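# Assemble two printed parts to match the stand model

## Task

Join the two 3D-printed parts so that they form the same assembly as the completed example displayed on the stand.

## Robot and tools

ROBOT. There are two arms, left_arm and right_arm, and each ends in a two-finger gripper. The left gripper has fingers that can fold. A part held near the fingertips, in the outer quarter of each pad, is clamped normally. A part held closer to the palm can be wrapped and pulled inward, so a narrow one may slip and a wide one may be squeezed harder than asked. Pressing those fingertips down onto a surface folds them easily, which hides the contact and can spoil the next grasp. The right gripper's fingers are rigid. Calibrated bases in the scene frame: left_arm at (-0.051, +0.346, 0) m with quat_wxyz (+1.000, 0, 0, -0.002); right_arm at (+0.057, -0.530, 0) m with quat_wxyz (+1.000, 0, 0, +0.013).

FRAME. Every pose, velocity and target is given in the scene frame. Its origin sits at table-top height, halfway between the nominal bases. +z points up, +x points out over the table, and left_arm is on the +y side. Camera image sides do not match arm names. On each gripper, the fingers point along its own +z and open and close along its own y. end_effector_position is the spot between the pads when they are shut. The fingertips stick out about 33 mm past it at gaps up to 40 mm, and about 9 mm when fully open. Reported hand poses can be off by a few centimetres.

ROW LAYOUT. One row is a flat list of 20 numbers covering both arms, even if only one arm moves. The first 10 are for left_arm: x, y, z (an absolute position in metres), then qw, qx, qy, qz (an absolute orientation, w first), then gripper position, force_limit and speed, each from -1 to 1. The next 10 give the same for right_arm. To keep an arm still, repeat its last reported pose and its last gripper numbers in every row. A 0 is a real command, not a blank. Keep the same quaternion in every row to hold orientation. The controller limits the commanded turn to within 32 degrees of the current orientation at each step.

GRIPPER NUMBERS. Position +1 is fully open (140 mm), about -0.8 brings the pads together, and -1 closes until blocked. Speed is about 30 mm/s at -1, 140 at 0 and 250 at +1. On parts up to 40 mm wide with a slow close, force_limit gives roughly 14 N at -1, 40 N at 0 and 58 N at +1. Faster closes grip harder. Both start at +1. After closing, object_status should read 2. The codes are: 0 moving, 1 blocked while opening, 2 blocked while closing, 3 reached the request or the pads met. position_measured is in counts: 3 is open, 230 means the pads touch. To tighten a grip, raise force_limit and nudge position, for example from -1 to -0.98. To loosen it, open and then close slowly.

execute_actions(actions, cameras). actions is a list of actions. Each action is up to 15 rows, one per 1/30 s step, and the last row repeats for any remaining steps. Each action covers 0.5 s. An action is rejected for both arms if any target lies more than 0.6 m from that gripper's current position along any of its axes. cameras lists camera names or ["all"]. An empty actions list returns images.

move(target, speed, blend, stop_force, zero, blocking, cameras). target is either one 20-number row or a list of up to 15 rows of absolute poses. Each gripper travels in a straight line from its Hand target, with no 0.6 m check. The path does not avoid obstacles, and the whole move is capped at 10 s. speed is in m/s, from 0.002 to 3.6 (default 0.25), and turning is limited to twice that in rad/s. It can be one number or one per target. blend is in metres and rounds corners in a list; 0 means a full stop at each point. stop_force is 3 to 120 N, shared by both arms. A path ends when the wrist sensor feels that much push against the direction of travel. Omit it when pulling away from a contact, and do not rely on it while the gripper is turning. zero (default true) re-zeroes the sensors before the move. blocking=false returns after about 0.5 s while the move continues; it cannot be combined with stop_force. In a list of rows, keep the finger numbers the same. The result adds a move: line with done, off_target, moving, held or fault, plus limits=paced (the pose was clipped) or limits=held (steps were withheld). Do not route paths close to an arm's own base.

OTHER TOOLS. wait(seconds 0 to 10, cameras) lets time pass while each arm holds its command. stop(cameras) brakes a running move; the fingers keep going. zoom_image(camera, region [x0, y0, x1, y1] in pixels, at most 504 by 504) gives a closer view of the newest image. Cameras are cam_high, cam_low, cam_bench, cam_left_wrist and cam_right_wrist, each 672x504. zero_wrist_force(arm) re-zeroes one arm's force sensor. finished_scene(scene 1) ends the scene for good.

RESULTS. Each arm reports end_effector_position, end_effector_quat_wxyz, velocities, and a Hand target, which is where the arm is actually being sent. Tool commands shows the current gripper commands. The results also list joint positions and torques, object_status and position_measured. Wrist force and Wrist torque are given along the gripper's own axes, with a third line for the peak since the last report. The note within noise means the arm is at rest.

AVOID. A net force near 150 N or a joint torque at its limit (wrist joints 26.3 N m) stops that arm for 10 s. Any target even slightly beyond a firm contact can trigger this, so approach slowly with stop_force. Do not slam, drop parts from height, release a moving part, or let anything leave the table. Contact or squeezing between the two arms can end the scene. Long holds or pushes toward unreachable poses heat the motors; a MOTOR HOT line is the warning, and an over-temperature fault brakes the arm.

Each tool is called after "Emit:" as name(argument=value, ...), one argument or row to a line, values as JSON.

## Session

Emit:
execute_actions(
  actions=[],
)

Scene clock: 0.00 s.
left_arm: end_effector_position=(+0.2870, +0.6517, +0.1184) position_measured=3 object_status=3 end_effector_quat_wxyz=(+0.481, -0.455, -0.525, -0.535) | right_arm: end_effector_position=(+0.7465, -0.3203, +0.2885) position_measured=3 object_status=3 end_effector_quat_wxyz=(-0.084, +0.602, +0.742, +0.283)
Joint positions: left_arm=[-0.41 -1.204 2.32 -1.033 -0.432 -0.199] | right_arm=[-0.165 -1.28 1.385 -1.846 -0.994 1.275]
Joint velocities: within noise
Joint torques (N m): no reading
Wrist force (N): no reading
Wrist torque (N m): no reading
Wrist force, peak (N): no reading
Hand target: left_arm +0.2870, +0.6517, +0.1184; +0.481, -0.455, -0.525, -0.535 | right_arm +0.7465, -0.3203, +0.2885; -0.084, +0.602, +0.742, +0.283
Tool commands: left_gripper/position=+1.0 left_gripper/force_limit=+1.0 left_gripper/speed=+1.0 right_gripper/position=+1.0 right_gripper/force_limit=+1.0 right_gripper/speed=+1.0

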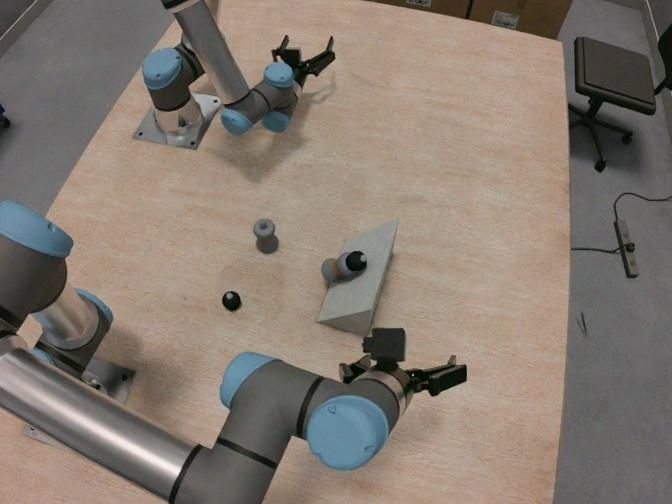

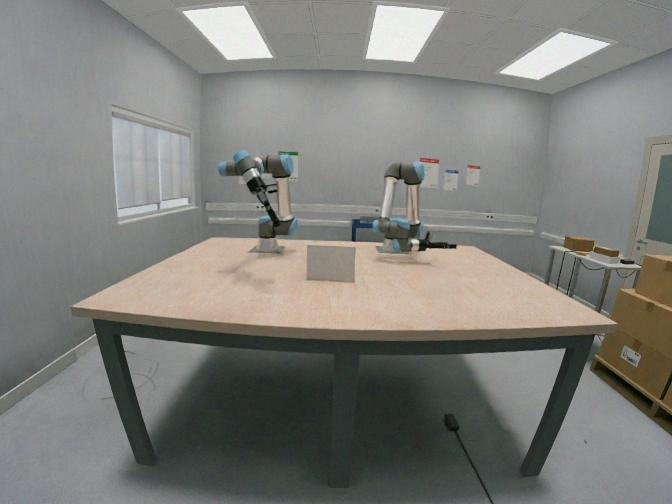

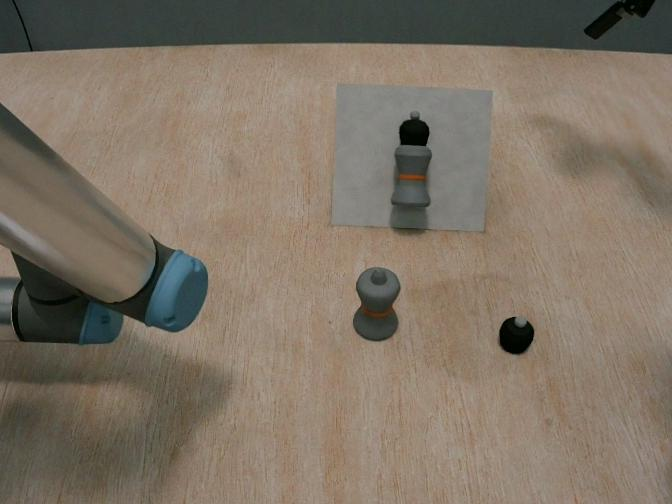

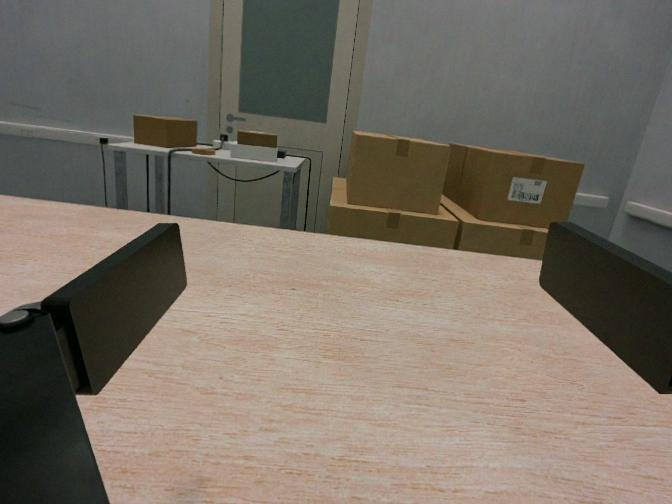

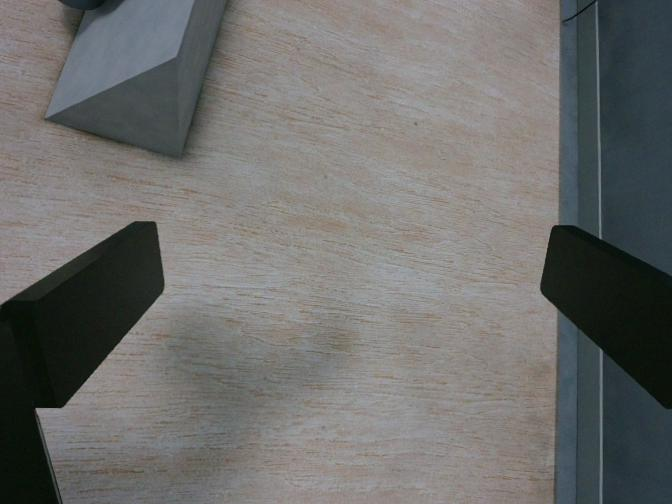

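Emit:
zoom_image(
  camera="cam_bench",
  region=[310, 80, 560, 370],
)

Emit:
zoom_image(
  camera="cam_high",
  region=[200, 190, 420, 350],
)

Scaled by 1.738 from the camera's 672x504 image, which has a finer 960x720 frame.

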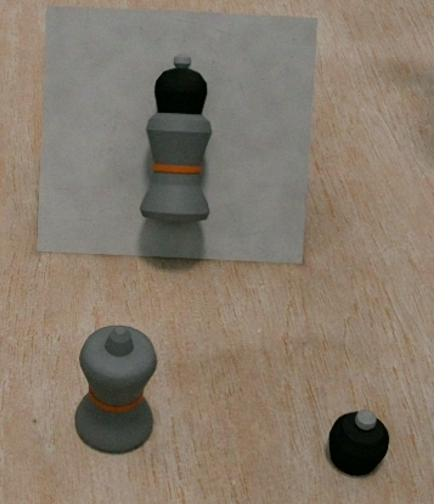

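Scaled by 2.291 from the camera's 672x504 image, which has a finer 960x720 frame.

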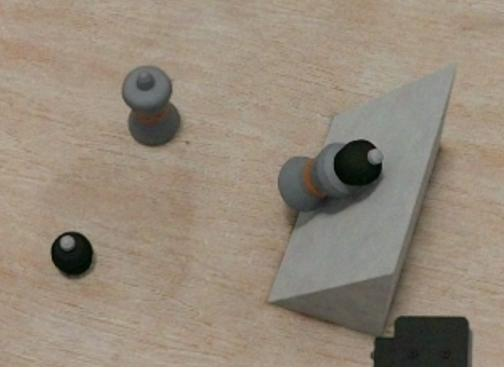

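Emit:
move(
  target=[0.2870,0.6517,0.1184,0.481,-0.455,-0.525,-0.535,1,1,1,0.40,-0.15,0.36,0,0.7071,0.7071,0,1,1,1],
  speed=0.4,
  cameras=["all"],
)

Scene clock: 2.83 s.
left_arm: end_effector_position=(+0.2870, +0.6517, +0.1184) position_measured=3 object_status=3 end_effector_quat_wxyz=(+0.481, -0.455, -0.525, -0.535) | right_arm: end_effector_position=(+0.4001, -0.1500, +0.3600) position_measured=3 object_status=3 end_effector_quat_wxyz=(+0.000, +0.707, +0.707, +0.000)
Joint positions: left_arm=[-0.41 -1.204 2.319 -1.032 -0.433 -0.2] | right_arm=[0.547 -1.544 1.329 -1.356 -1.571 2.143]
Joint torques (N m): left_arm=[9.75 -12.51 -20.92 2.53 -1.56 -2.12] | right_arm=[12.59 -13.12 -29.4 -0.08 -1.39 1.42]
Wrist force (N): left_arm=[0.3 -0.1 0.1] | right_arm=[-0.2 0.3 0.2]
Wrist torque (N m): left_arm=[-0.02 -0.05 0.07] | right_arm=[0.02 0.12 -0.10]
Wrist force, peak (N): left_arm=[0.2 -0.1 -0.4] | right_arm=[-2.4 0.9 -0.4]
Hand target: left_arm +0.2870, +0.6517, +0.1184; +0.481, -0.455, -0.525, -0.535 | right_arm +0.4000, -0.1500, +0.3600; +0.000, +0.707, +0.707, +0.000
Off the commanded pose: left_arm 0.000 m, 0 deg | right_arm 0.000 m, 0 deg.
move: done

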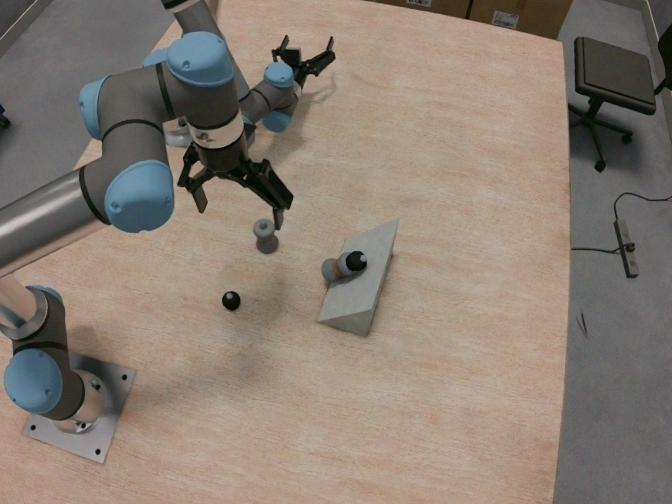

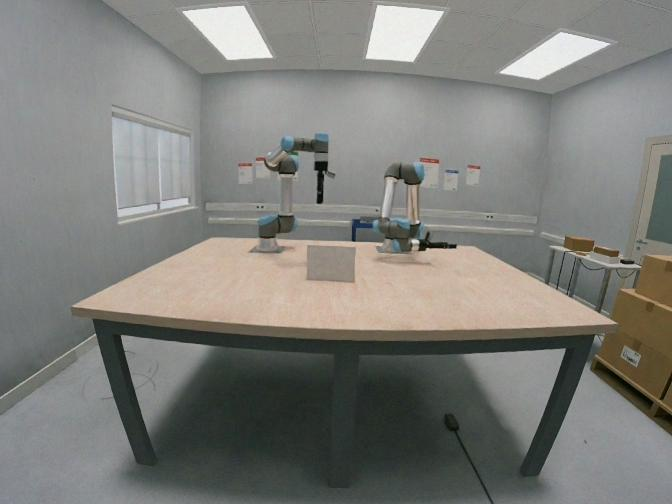

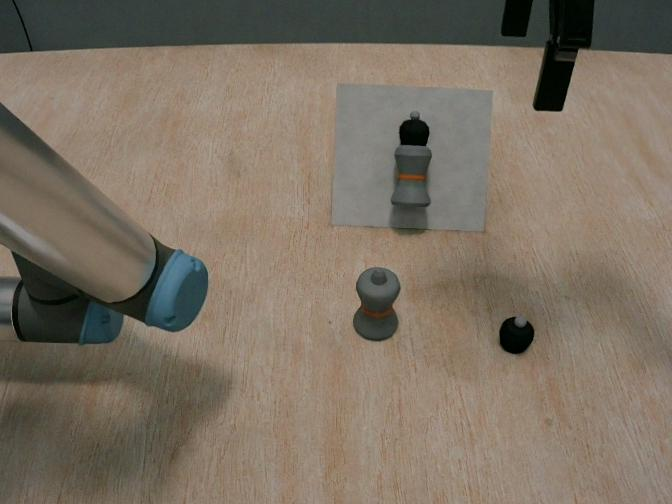

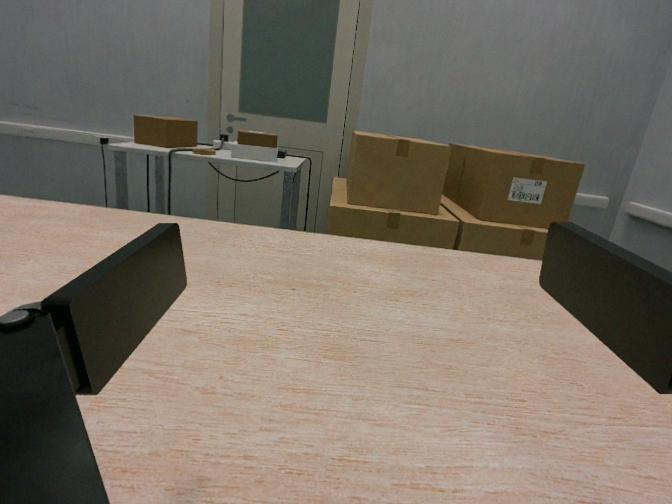

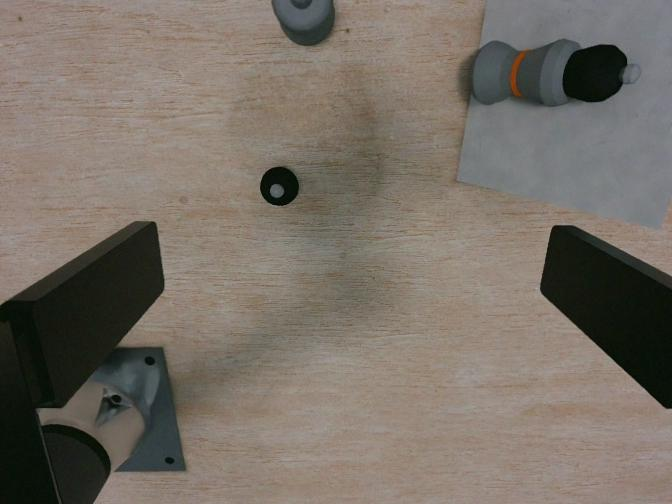

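Emit:
move(
  target=[0.2870,0.6517,0.1184,0.481,-0.455,-0.525,-0.535,1,1,1,0.315,-0.21,0.22,0,0.7071,0.7071,0,1,1,1],
  speed=0.3,
  cameras=["cam_high","cam_right_wrist","cam_bench"],
)

Scene clock: 4.87 s.
left_arm: end_effector_position=(+0.2870, +0.6517, +0.1184) position_measured=3 object_status=3 end_effector_quat_wxyz=(+0.481, -0.455, -0.525, -0.535) | right_arm: end_effector_position=(+0.3150, -0.2100, +0.2200) position_measured=3 object_status=3 end_effector_quat_wxyz=(+0.000, +0.707, +0.707, +0.000)
Joint positions: left_arm=[-0.41 -1.204 2.319 -1.032 -0.433 -0.2] | right_arm=[0.535 -1.809 1.922 -1.684 -1.571 2.132]
Joint torques (N m): left_arm=[10.14 -12.67 -21.01 2.39 -1.82 -2.05] | right_arm=[-11.37 -28.78 -16.76 -6 1.65 -1.65]
Wrist force (N): left_arm=[0.1 -0.1 0.2] | right_arm=[-0.1 0.9 0.0]
Wrist torque (N m): left_arm=[-0.03 -0.02 0.07] | right_arm=[0.15 0.10 0.03]
Wrist force, peak (N): left_arm=[0.4 -0.1 0.0] | right_arm=[1.0 1.4 -1.2]
Hand target: left_arm +0.2870, +0.6517, +0.1184; +0.481, -0.455, -0.525, -0.535 | right_arm +0.3150, -0.2100, +0.2200; +0.000, +0.707, +0.707, +0.000
Off the commanded pose: left_arm 0.000 m, 0 deg | right_arm 0.000 m, 0 deg.
move: done
Images, in order (width x height): cam_high 672x504, cam_bench 672x504, cam_right_wrist 672x504.

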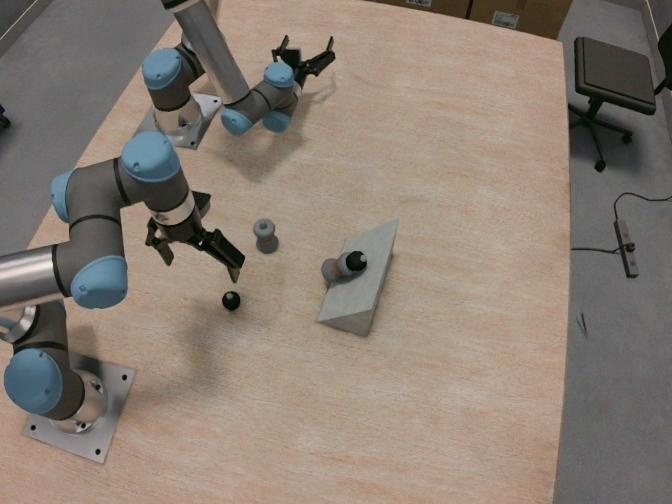

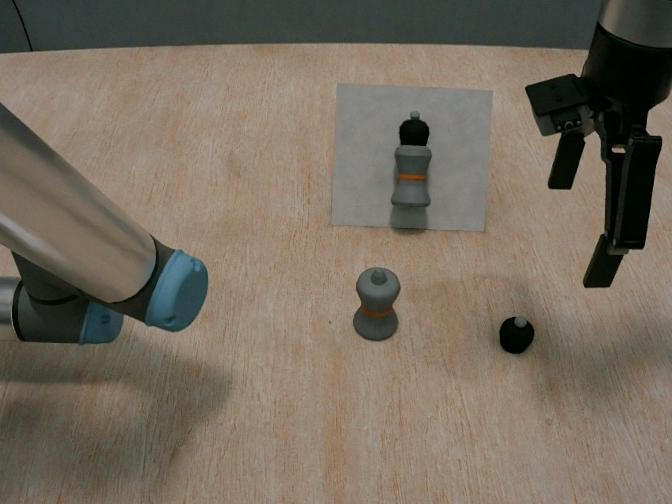

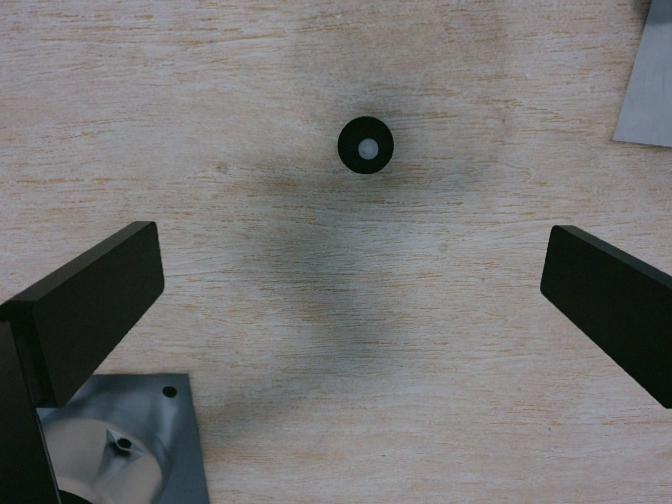

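Emit:
move(
  target=[0.2870,0.6517,0.1184,0.481,-0.455,-0.525,-0.535,1,1,1,0.337,-0.205,0.12,0,0.7071,0.7071,0,1,1,1],
  speed=0.2,
  cameras=["cam_high","cam_right_wrist","cam_bench"],
)

Scene clock: 6.93 s.
left_arm: end_effector_position=(+0.2870, +0.6517, +0.1184) position_measured=3 object_status=3 end_effector_quat_wxyz=(+0.481, -0.455, -0.525, -0.535) | right_arm: end_effector_position=(+0.3370, -0.2050, +0.1201) position_measured=3 object_status=3 end_effector_quat_wxyz=(+0.000, +0.707, +0.707, +0.000)
Joint positions: left_arm=[-0.41 -1.204 2.319 -1.032 -0.433 -0.2] | right_arm=[0.517 -1.696 2.096 -1.971 -1.571 2.114]
Joint torques (N m): left_arm=[8.37 -12.59 -20.84 2.57 -1.7 -1.97] | right_arm=[-10.74 -4.35 -16.29 -5.89 1.39 -1.66]
Wrist force (N): left_arm=[0.2 0.1 0.0] | right_arm=[0.3 0.9 0.3]
Wrist torque (N m): left_arm=[0.03 -0.05 0.07] | right_arm=[0.14 0.03 0.03]
Wrist force, peak (N): left_arm=[0.6 -0.2 -0.2] | right_arm=[0.3 0.6 1.8]
Hand target: left_arm +0.2870, +0.6517, +0.1184; +0.481, -0.455, -0.525, -0.535 | right_arm +0.3370, -0.2050, +0.1200; +0.000, +0.707, +0.707, +0.000
Off the commanded pose: left_arm 0.000 m, 0 deg | right_arm 0.000 m, 0 deg.
move: done
Images, in order (width x height): cam_high 672x504, cam_bench 672x504, cam_right_wrist 672x504.

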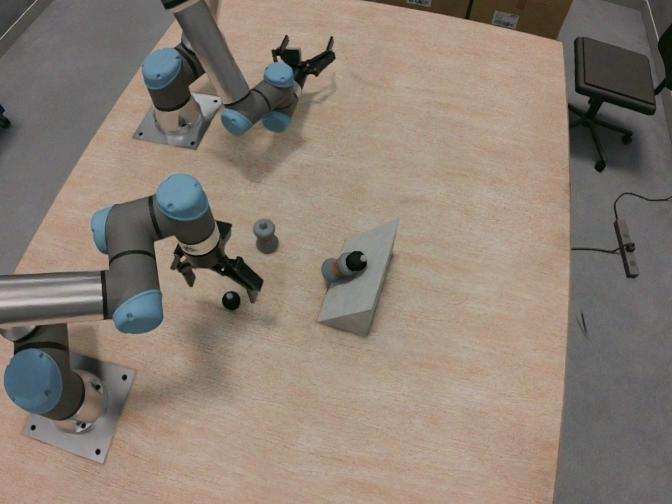

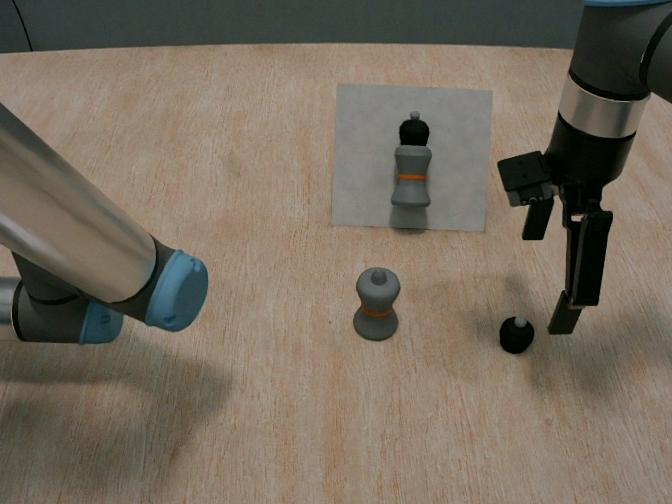

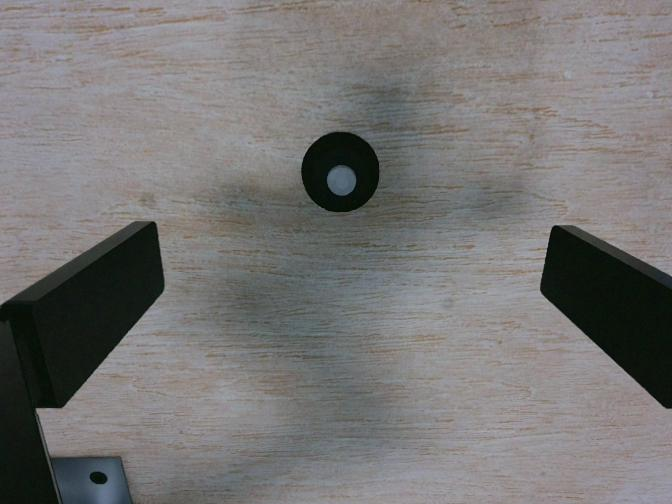

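Emit:
move(
  target=[0.2870,0.6517,0.1184,0.481,-0.455,-0.525,-0.535,1,1,1,0.332,-0.205,0.075,0,0.7071,0.7071,0,1,1,1],
  speed=0.15,
  cameras=["cam_high","cam_right_wrist","cam_bench"],
)

Emit:
zoom_image(
  camera="cam_bench",
  region=[440, 220, 640, 370],
)

Emit:
zoom_image(
  camera="cam_high",
  region=[160, 230, 300, 340],
)

Scene clock: 8.30 s.
left_arm: end_effector_position=(+0.2870, +0.6517, +0.1184) position_measured=3 object_status=3 end_effector_quat_wxyz=(+0.481, -0.455, -0.525, -0.535) | right_arm: end_effector_position=(+0.3320, -0.2050, +0.0751) position_measured=3 object_status=3 end_effector_quat_wxyz=(+0.000, +0.707, +0.707, +0.000)
Joint positions: left_arm=[-0.41 -1.204 2.319 -1.032 -0.433 -0.2] | right_arm=[0.524 -1.647 2.183 -2.106 -1.571 2.12]
Joint torques (N m): left_arm=[9.14 -12.35 -21.15 2.4 -1.76 -2.12] | right_arm=[11.67 -4.82 -14.89 -5.86 0.63 1.74]
Wrist force (N): left_arm=[0.2 0.0 0.0] | right_arm=[0.0 0.5 0.0]
Wrist torque (N m): left_arm=[-0.01 -0.04 0.08] | right_arm=[0.07 0.08 -0.10]
Wrist force, peak (N): left_arm=[0.4 0.1 -0.4] | right_arm=[0.4 0.5 1.0]
Hand target: left_arm +0.2870, +0.6517, +0.1184; +0.481, -0.455, -0.525, -0.535 | right_arm +0.3320, -0.2050, +0.0750; +0.000, +0.707, +0.707, +0.000
Off the commanded pose: left_arm 0.000 m, 0 deg | right_arm 0.000 m, 0 deg.
move: done
Images, in order (width x height): cam_high 672x504, cam_bench 672x504, cam_right_wrist 672x504.

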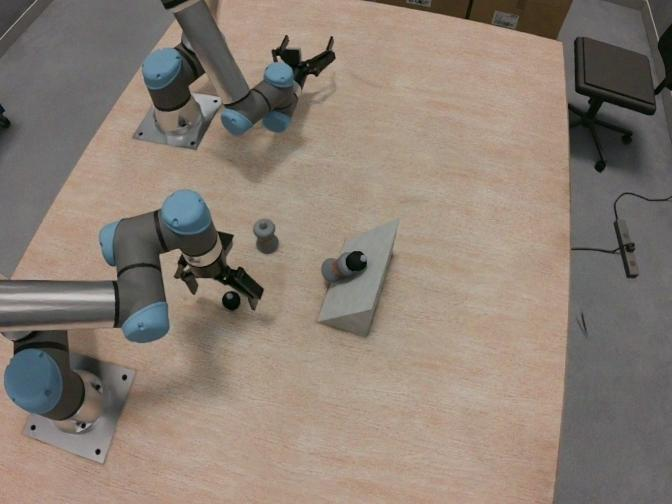

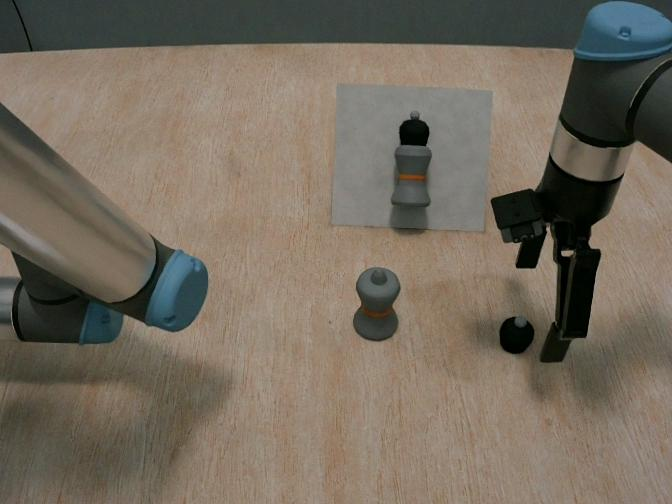

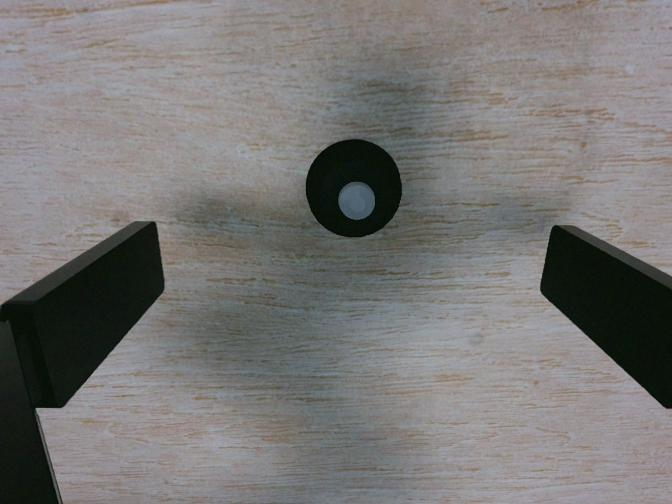

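Scaled by 2.520 from the camera's 672x504 image, which has a finer 960x720 frame.

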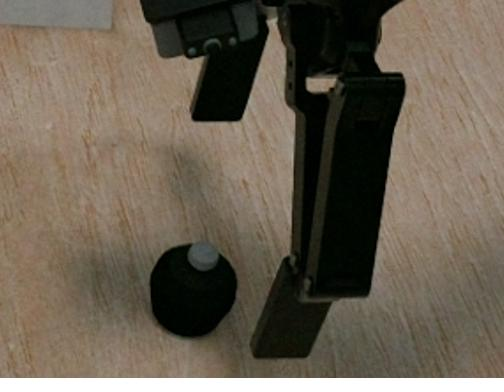

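Scaled by 3.600 from the camera's 672x504 image, which has a finer 960x720 frame.

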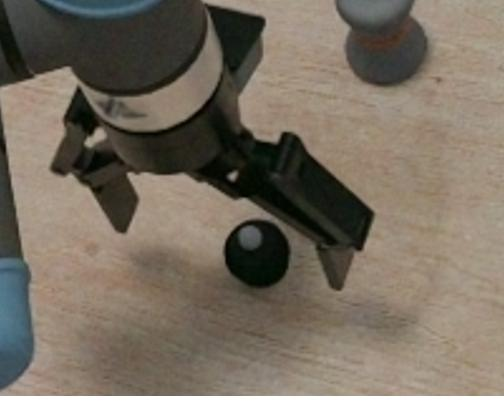

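Emit:
move(
  target=[0.2870,0.6517,0.1184,0.481,-0.455,-0.525,-0.535,1,1,1,0.333,-0.187,0.075,0,0.7071,0.7071,0,1,1,1],
  speed=0.15,
  cameras=["cam_high","cam_right_wrist","cam_bench"],
)

Emit:
zoom_image(
  camera="cam_bench",
  region=[440, 220, 640, 370],
)

Emit:
zoom_image(
  camera="cam_high",
  region=[160, 230, 300, 340],
)

Scene clock: 10.63 s.
left_arm: end_effector_position=(+0.2870, +0.6517, +0.1184) position_measured=3 object_status=3 end_effector_quat_wxyz=(+0.481, -0.455, -0.525, -0.535) | right_arm: end_effector_position=(+0.3330, -0.1871, +0.0750) position_measured=3 object_status=3 end_effector_quat_wxyz=(+0.000, +0.707, +0.707, +0.000)
Joint positions: left_arm=[-0.41 -1.204 2.319 -1.032 -0.433 -0.2] | right_arm=[0.559 -1.61 2.149 -2.109 -1.571 2.155]
Joint torques (N m): left_arm=[9.89 -11.64 -20.31 2.26 -1.71 -2.09] | right_arm=[10.58 -7 -26.06 -5.8 -0.97 1.92]
Wrist force (N): left_arm=[0.1 0.0 -0.1] | right_arm=[0.2 0.8 0.3]
Wrist torque (N m): left_arm=[-0.01 -0.03 0.08] | right_arm=[0.13 0.04 -0.10]
Wrist force, peak (N): left_arm=[0.2 -0.3 -0.3] | right_arm=[0.9 0.7 0.1]
Hand target: left_arm +0.2870, +0.6517, +0.1184; +0.481, -0.455, -0.525, -0.535 | right_arm +0.3330, -0.1870, +0.0750; +0.000, +0.707, +0.707, +0.000
Off the commanded pose: left_arm 0.000 m, 0 deg | right_arm 0.000 m, 0 deg.
move: done
Images, in order (width x height): cam_high 672x504, cam_bench 672x504, cam_right_wrist 672x504.

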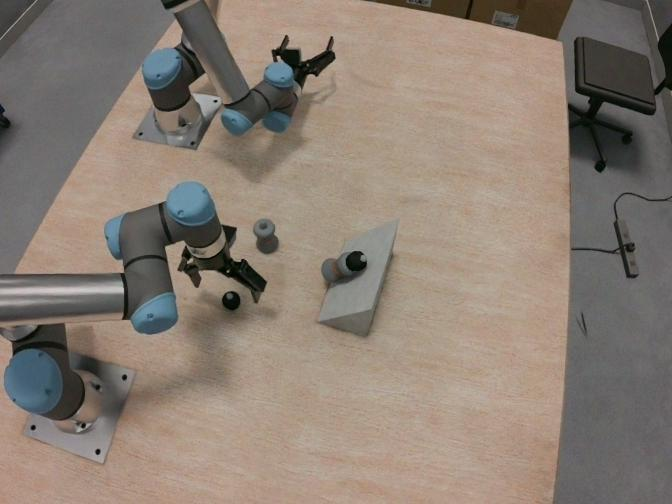

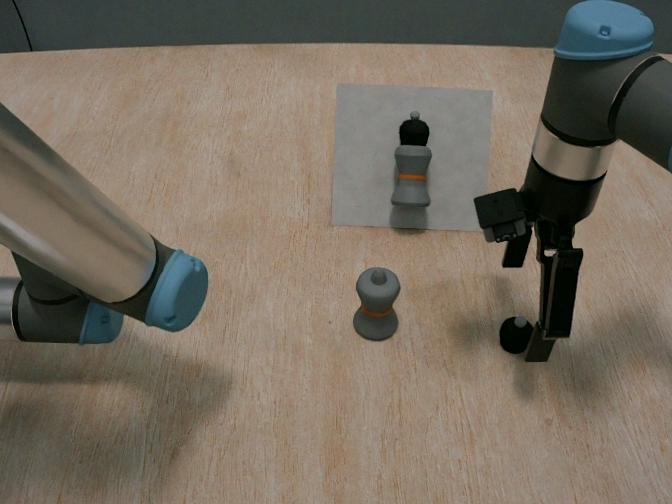

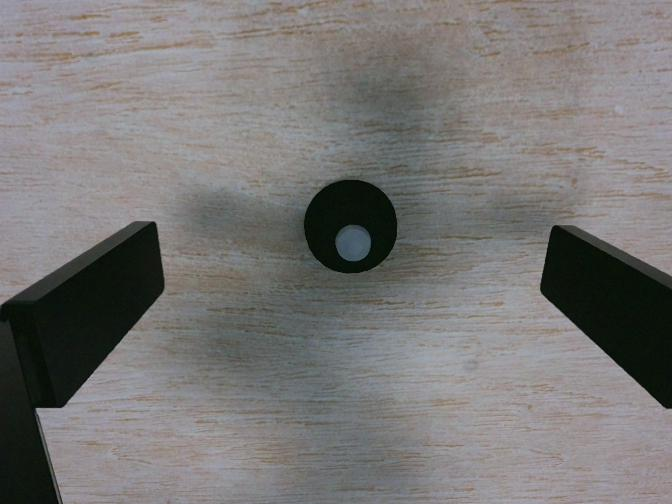

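Scaled by 2.520 from the camera's 672x504 image, which has a finer 960x720 frame.

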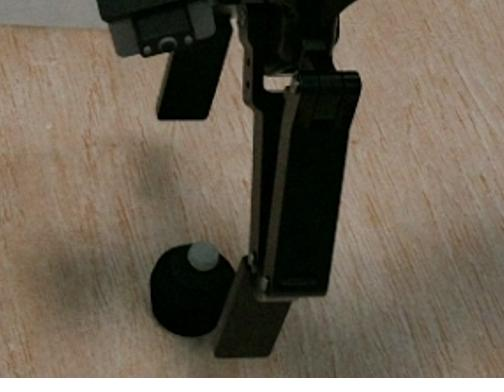

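Scaled by 3.600 from the camera's 672x504 image, which has a finer 960x720 frame.

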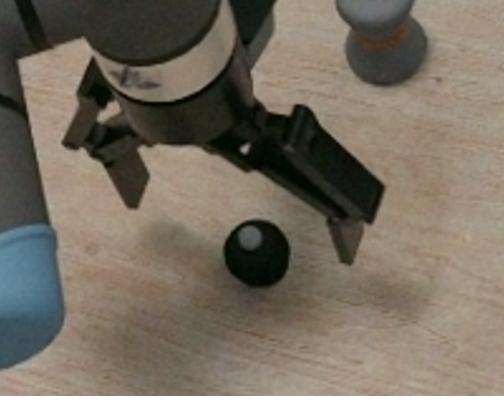

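Emit:
move(
  target=[
    [0.2870,0.6517,0.1184,0.481,-0.455,-0.525,-0.535,1,1,1,0.333,-0.189,0.038,0,0.7071,0.7071,0,1,-0.3,-1],
    [0.2870,0.6517,0.1184,0.481,-0.455,-0.525,-0.535,1,1,1,0.333,-0.189,0.038,0,0.7071,0.7071,0,-1,-0.3,-1],
  ],
  speed=0.08,
  cameras=["cam_right_wrist","cam_bench"],
)

Emit:
zoom_image(
  camera="cam_bench",
  region=[440, 220, 640, 370],
)

Scene clock: 16.17 s.
left_arm: end_effector_position=(+0.2870, +0.6517, +0.1184) position_measured=3 object_status=3 end_effector_quat_wxyz=(+0.481, -0.455, -0.525, -0.535) | right_arm: end_effector_position=(+0.3330, -0.1890, +0.0380) position_measured=167 object_status=2 end_effector_quat_wxyz=(+0.000, +0.707, +0.707, +0.000)
Joint positions: left_arm=[-0.41 -1.204 2.319 -1.032 -0.433 -0.2] | right_arm=[0.555 -1.554 2.208 -2.224 -1.571 2.152]
Joint torques (N m): left_arm=[8.35 -12.8 -19.9 2.37 -1.74 -1.92] | right_arm=[-10.04 -9.15 -12.12 -4.92 0.67 -1.74]
Wrist force (N): left_arm=[0.2 0.1 0.0] | right_arm=[-0.9 -1.7 -11.1]
Wrist torque (N m): left_arm=[0.01 -0.04 0.07] | right_arm=[0.12 0.05 0.02]
Wrist force, peak (N): left_arm=[0.4 0.2 -0.3] | right_arm=[-0.8 -1.8 -11.2]
Hand target: left_arm +0.2870, +0.6517, +0.1184; +0.481, -0.455, -0.525, -0.535 | right_arm +0.3330, -0.1890, +0.0380; +0.000, +0.707, +0.707, +0.000
Off the commanded pose: left_arm 0.000 m, 0 deg | right_arm 0.000 m, 0 deg.
move: done
Images, in order (width x height): cam_bench 672x504, cam_right_wrist 672x504.

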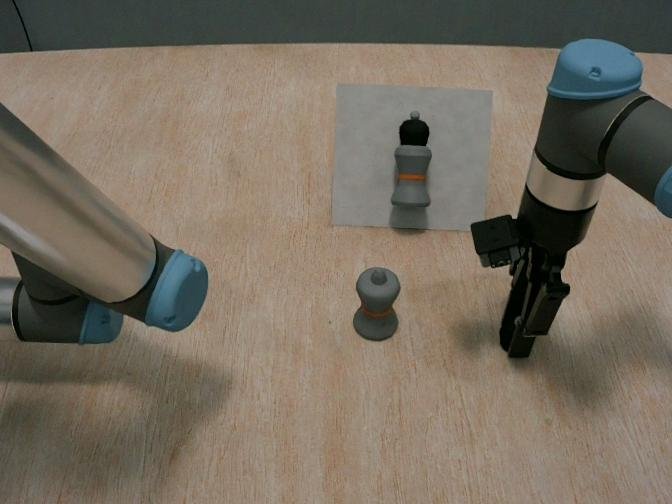

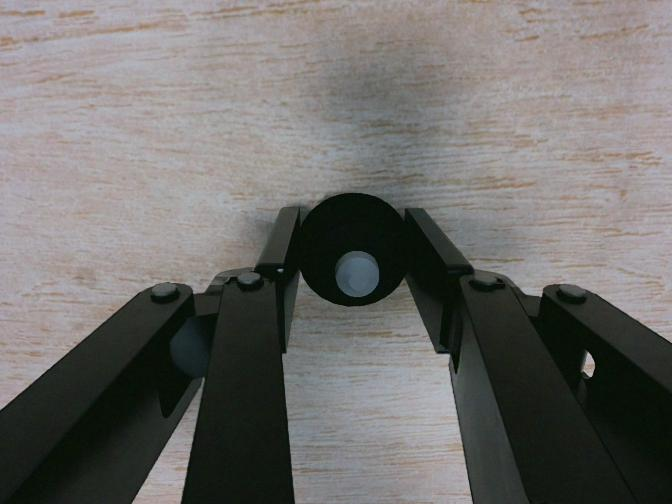

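Scaled by 2.520 from the camera's 672x504 image, which has a finer 960x720 frame.

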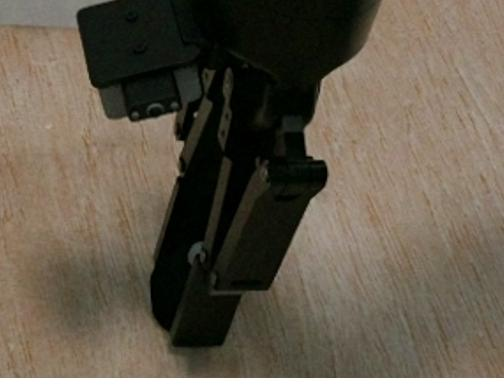

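Emit:
move(
  target=[
    [0.2870,0.6517,0.1184,0.481,-0.455,-0.525,-0.535,1,1,1,0.333,-0.189,0.19,0,0.7071,0.7071,0,-1,-0.3,-1],
    [0.2870,0.6517,0.1184,0.481,-0.455,-0.525,-0.535,1,1,1,0.343,-0.04,0.22,0,0.7071,0.7071,0,-1,-0.3,-1],
  ],
  speed=0.15,
  cameras=["cam_right_wrist","cam_bench","cam_high"],
)

Emit:
zoom_image(
  camera="cam_bench",
  region=[340, 120, 540, 350],
)

Emit:
zoom_image(
  camera="cam_right_wrist",
  region=[250, 50, 450, 300],
)

Scene clock: 19.87 s.
left_arm: end_effector_position=(+0.2870, +0.6517, +0.1184) position_measured=3 object_status=3 end_effector_quat_wxyz=(+0.481, -0.455, -0.525, -0.535) | right_arm: end_effector_position=(+0.3430, -0.0401, +0.2200) position_measured=167 object_status=2 end_effector_quat_wxyz=(+0.000, +0.707, +0.707, +0.000)
Joint positions: left_arm=[-0.41 -1.204 2.319 -1.032 -0.433 -0.2] | right_arm=[0.779 -1.422 1.554 -1.703 -1.571 2.375]
Joint torques (N m): left_arm=[7.97 -13.24 -20.64 2.27 -1.73 -2.02] | right_arm=[11.66 -18.9 -29.9 0.03 -1.35 1.59]
Wrist force (N): left_arm=[0.3 0.1 0.1] | right_arm=[0.2 0.9 0.4]
Wrist torque (N m): left_arm=[0.02 -0.05 0.08] | right_arm=[0.16 0.05 -0.12]
Wrist force, peak (N): left_arm=[0.3 -0.2 -0.2] | right_arm=[-0.8 -2.0 -11.5]
Hand target: left_arm +0.2870, +0.6517, +0.1184; +0.481, -0.455, -0.525, -0.535 | right_arm +0.3430, -0.0400, +0.2200; +0.000, +0.707, +0.707, +0.000
Off the commanded pose: left_arm 0.000 m, 0 deg | right_arm 0.000 m, 0 deg.
move: done
Images, in order (width x height): cam_high 672x504, cam_bench 672x504, cam_right_wrist 672x504.

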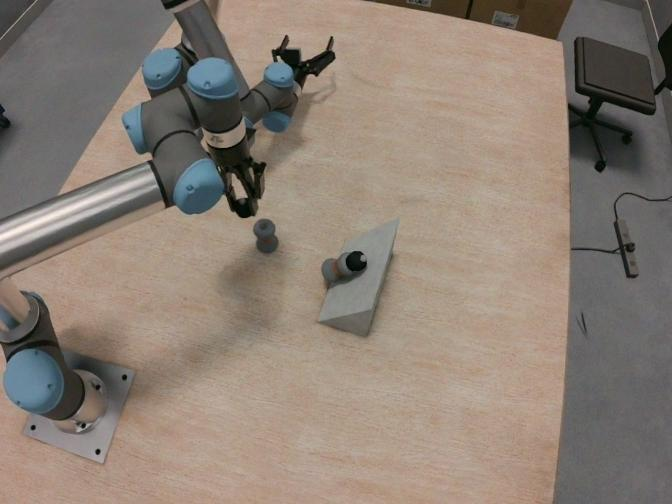

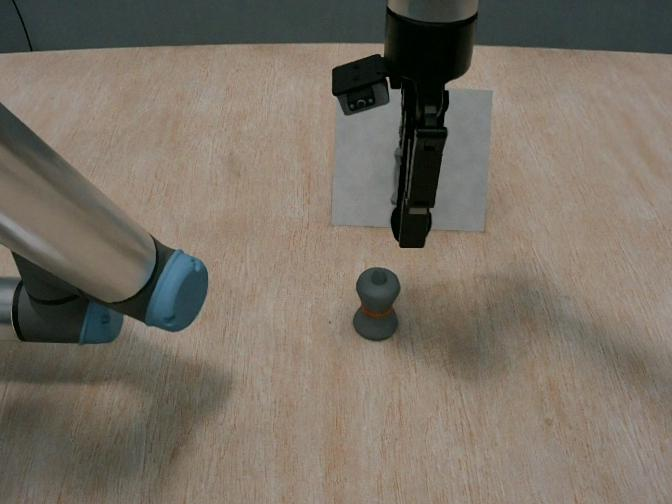

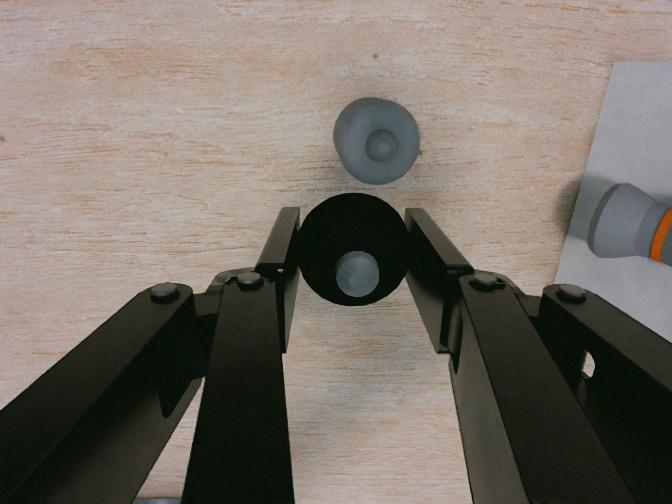

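Scaled by 2.191 from the camera's 672x504 image, which has a finer 960x720 frame.

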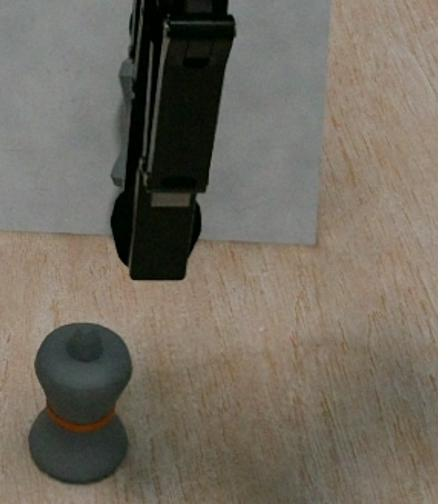

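Scaled by 2.016 from the camera's 672x504 image, which has a finer 960x720 frame.

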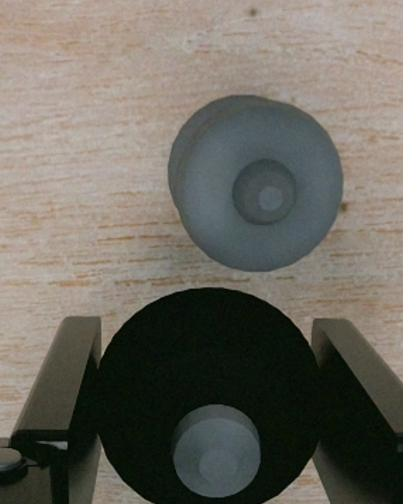

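Emit:
move(
  target=[0.2870,0.6517,0.1184,0.481,-0.455,-0.525,-0.535,1,1,1,0.366,-0.055,0.16,0,0.7071,0.7071,0,-1,-0.3,-1],
  speed=0.15,
  cameras=["cam_right_wrist","cam_bench","cam_high"],
)

Emit:
zoom_image(
  camera="cam_bench",
  region=[340, 200, 500, 350],
)

Emit:
zoom_image(
  camera="cam_right_wrist",
  region=[250, 50, 450, 300],
)

Emit:
zoom_image(
  camera="cam_high",
  region=[160, 190, 300, 300],
)

Scene clock: 21.90 s.
left_arm: end_effector_position=(+0.2870, +0.6517, +0.1184) position_measured=3 object_status=3 end_effector_quat_wxyz=(+0.481, -0.455, -0.525, -0.535) | right_arm: end_effector_position=(+0.3660, -0.0550, +0.1601) position_measured=167 object_status=2 end_effector_quat_wxyz=(+0.000, +0.707, +0.707, +0.000)
Joint positions: left_arm=[-0.41 -1.204 2.319 -1.032 -0.433 -0.2] | right_arm=[0.73 -1.394 1.678 -1.854 -1.571 2.327]
Joint torques (N m): left_arm=[9.12 -13.26 -21.03 2.24 -1.83 -1.86] | right_arm=[-8.7 -21.04 -17.9 -5.75 1.34 -1.73]
Wrist force (N): left_arm=[0.0 0.1 0.0] | right_arm=[0.1 0.7 0.3]
Wrist torque (N m): left_arm=[0.02 -0.01 0.08] | right_arm=[0.11 0.06 0.01]
Wrist force, peak (N): left_arm=[0.2 0.1 -0.4] | right_arm=[-0.7 1.1 1.4]
Hand target: left_arm +0.2870, +0.6517, +0.1184; +0.481, -0.455, -0.525, -0.535 | right_arm +0.3660, -0.0550, +0.1600; +0.000, +0.707, +0.707, +0.000
Off the commanded pose: left_arm 0.000 m, 0 deg | right_arm 0.000 m, 0 deg.
move: done
Images, in order (width x height): cam_high 672x504, cam_bench 672x504, cam_right_wrist 672x504.

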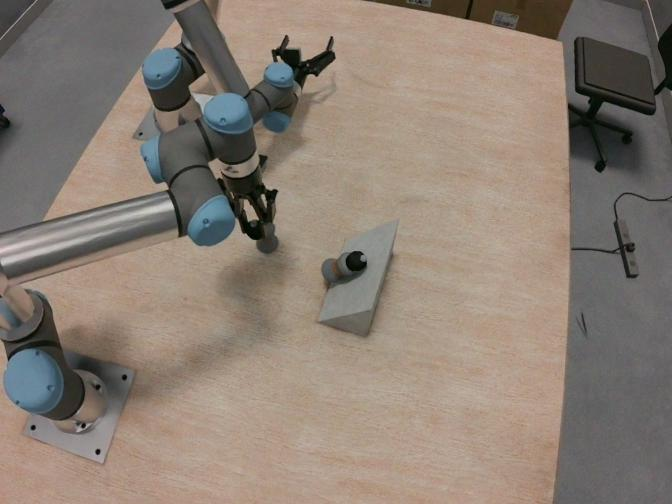

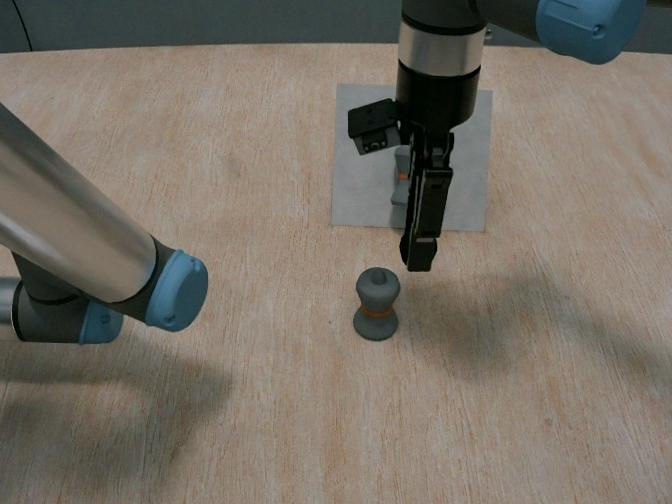

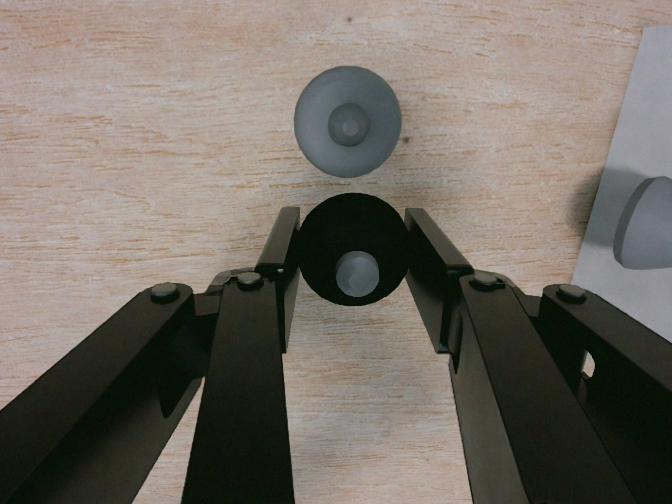

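Scaled by 3.150 from the camera's 672x504 image, which has a finer 960x720 frame.

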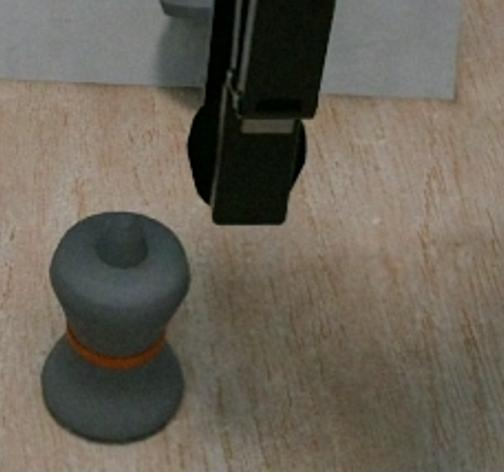

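Scaled by 2.016 from the camera's 672x504 image, which has a finer 960x720 frame.

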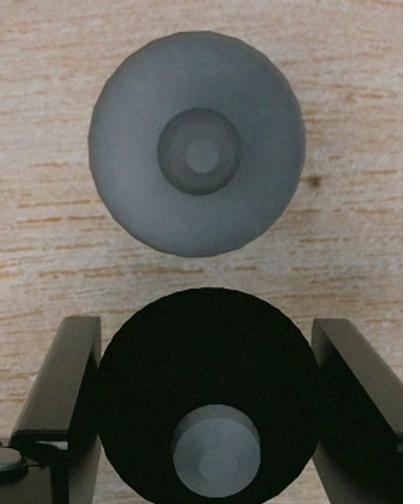

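Scaled by 3.600 from the camera's 672x504 image, which has a finer 960x720 frame.

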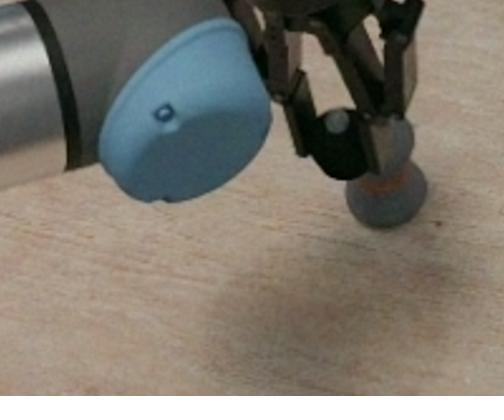

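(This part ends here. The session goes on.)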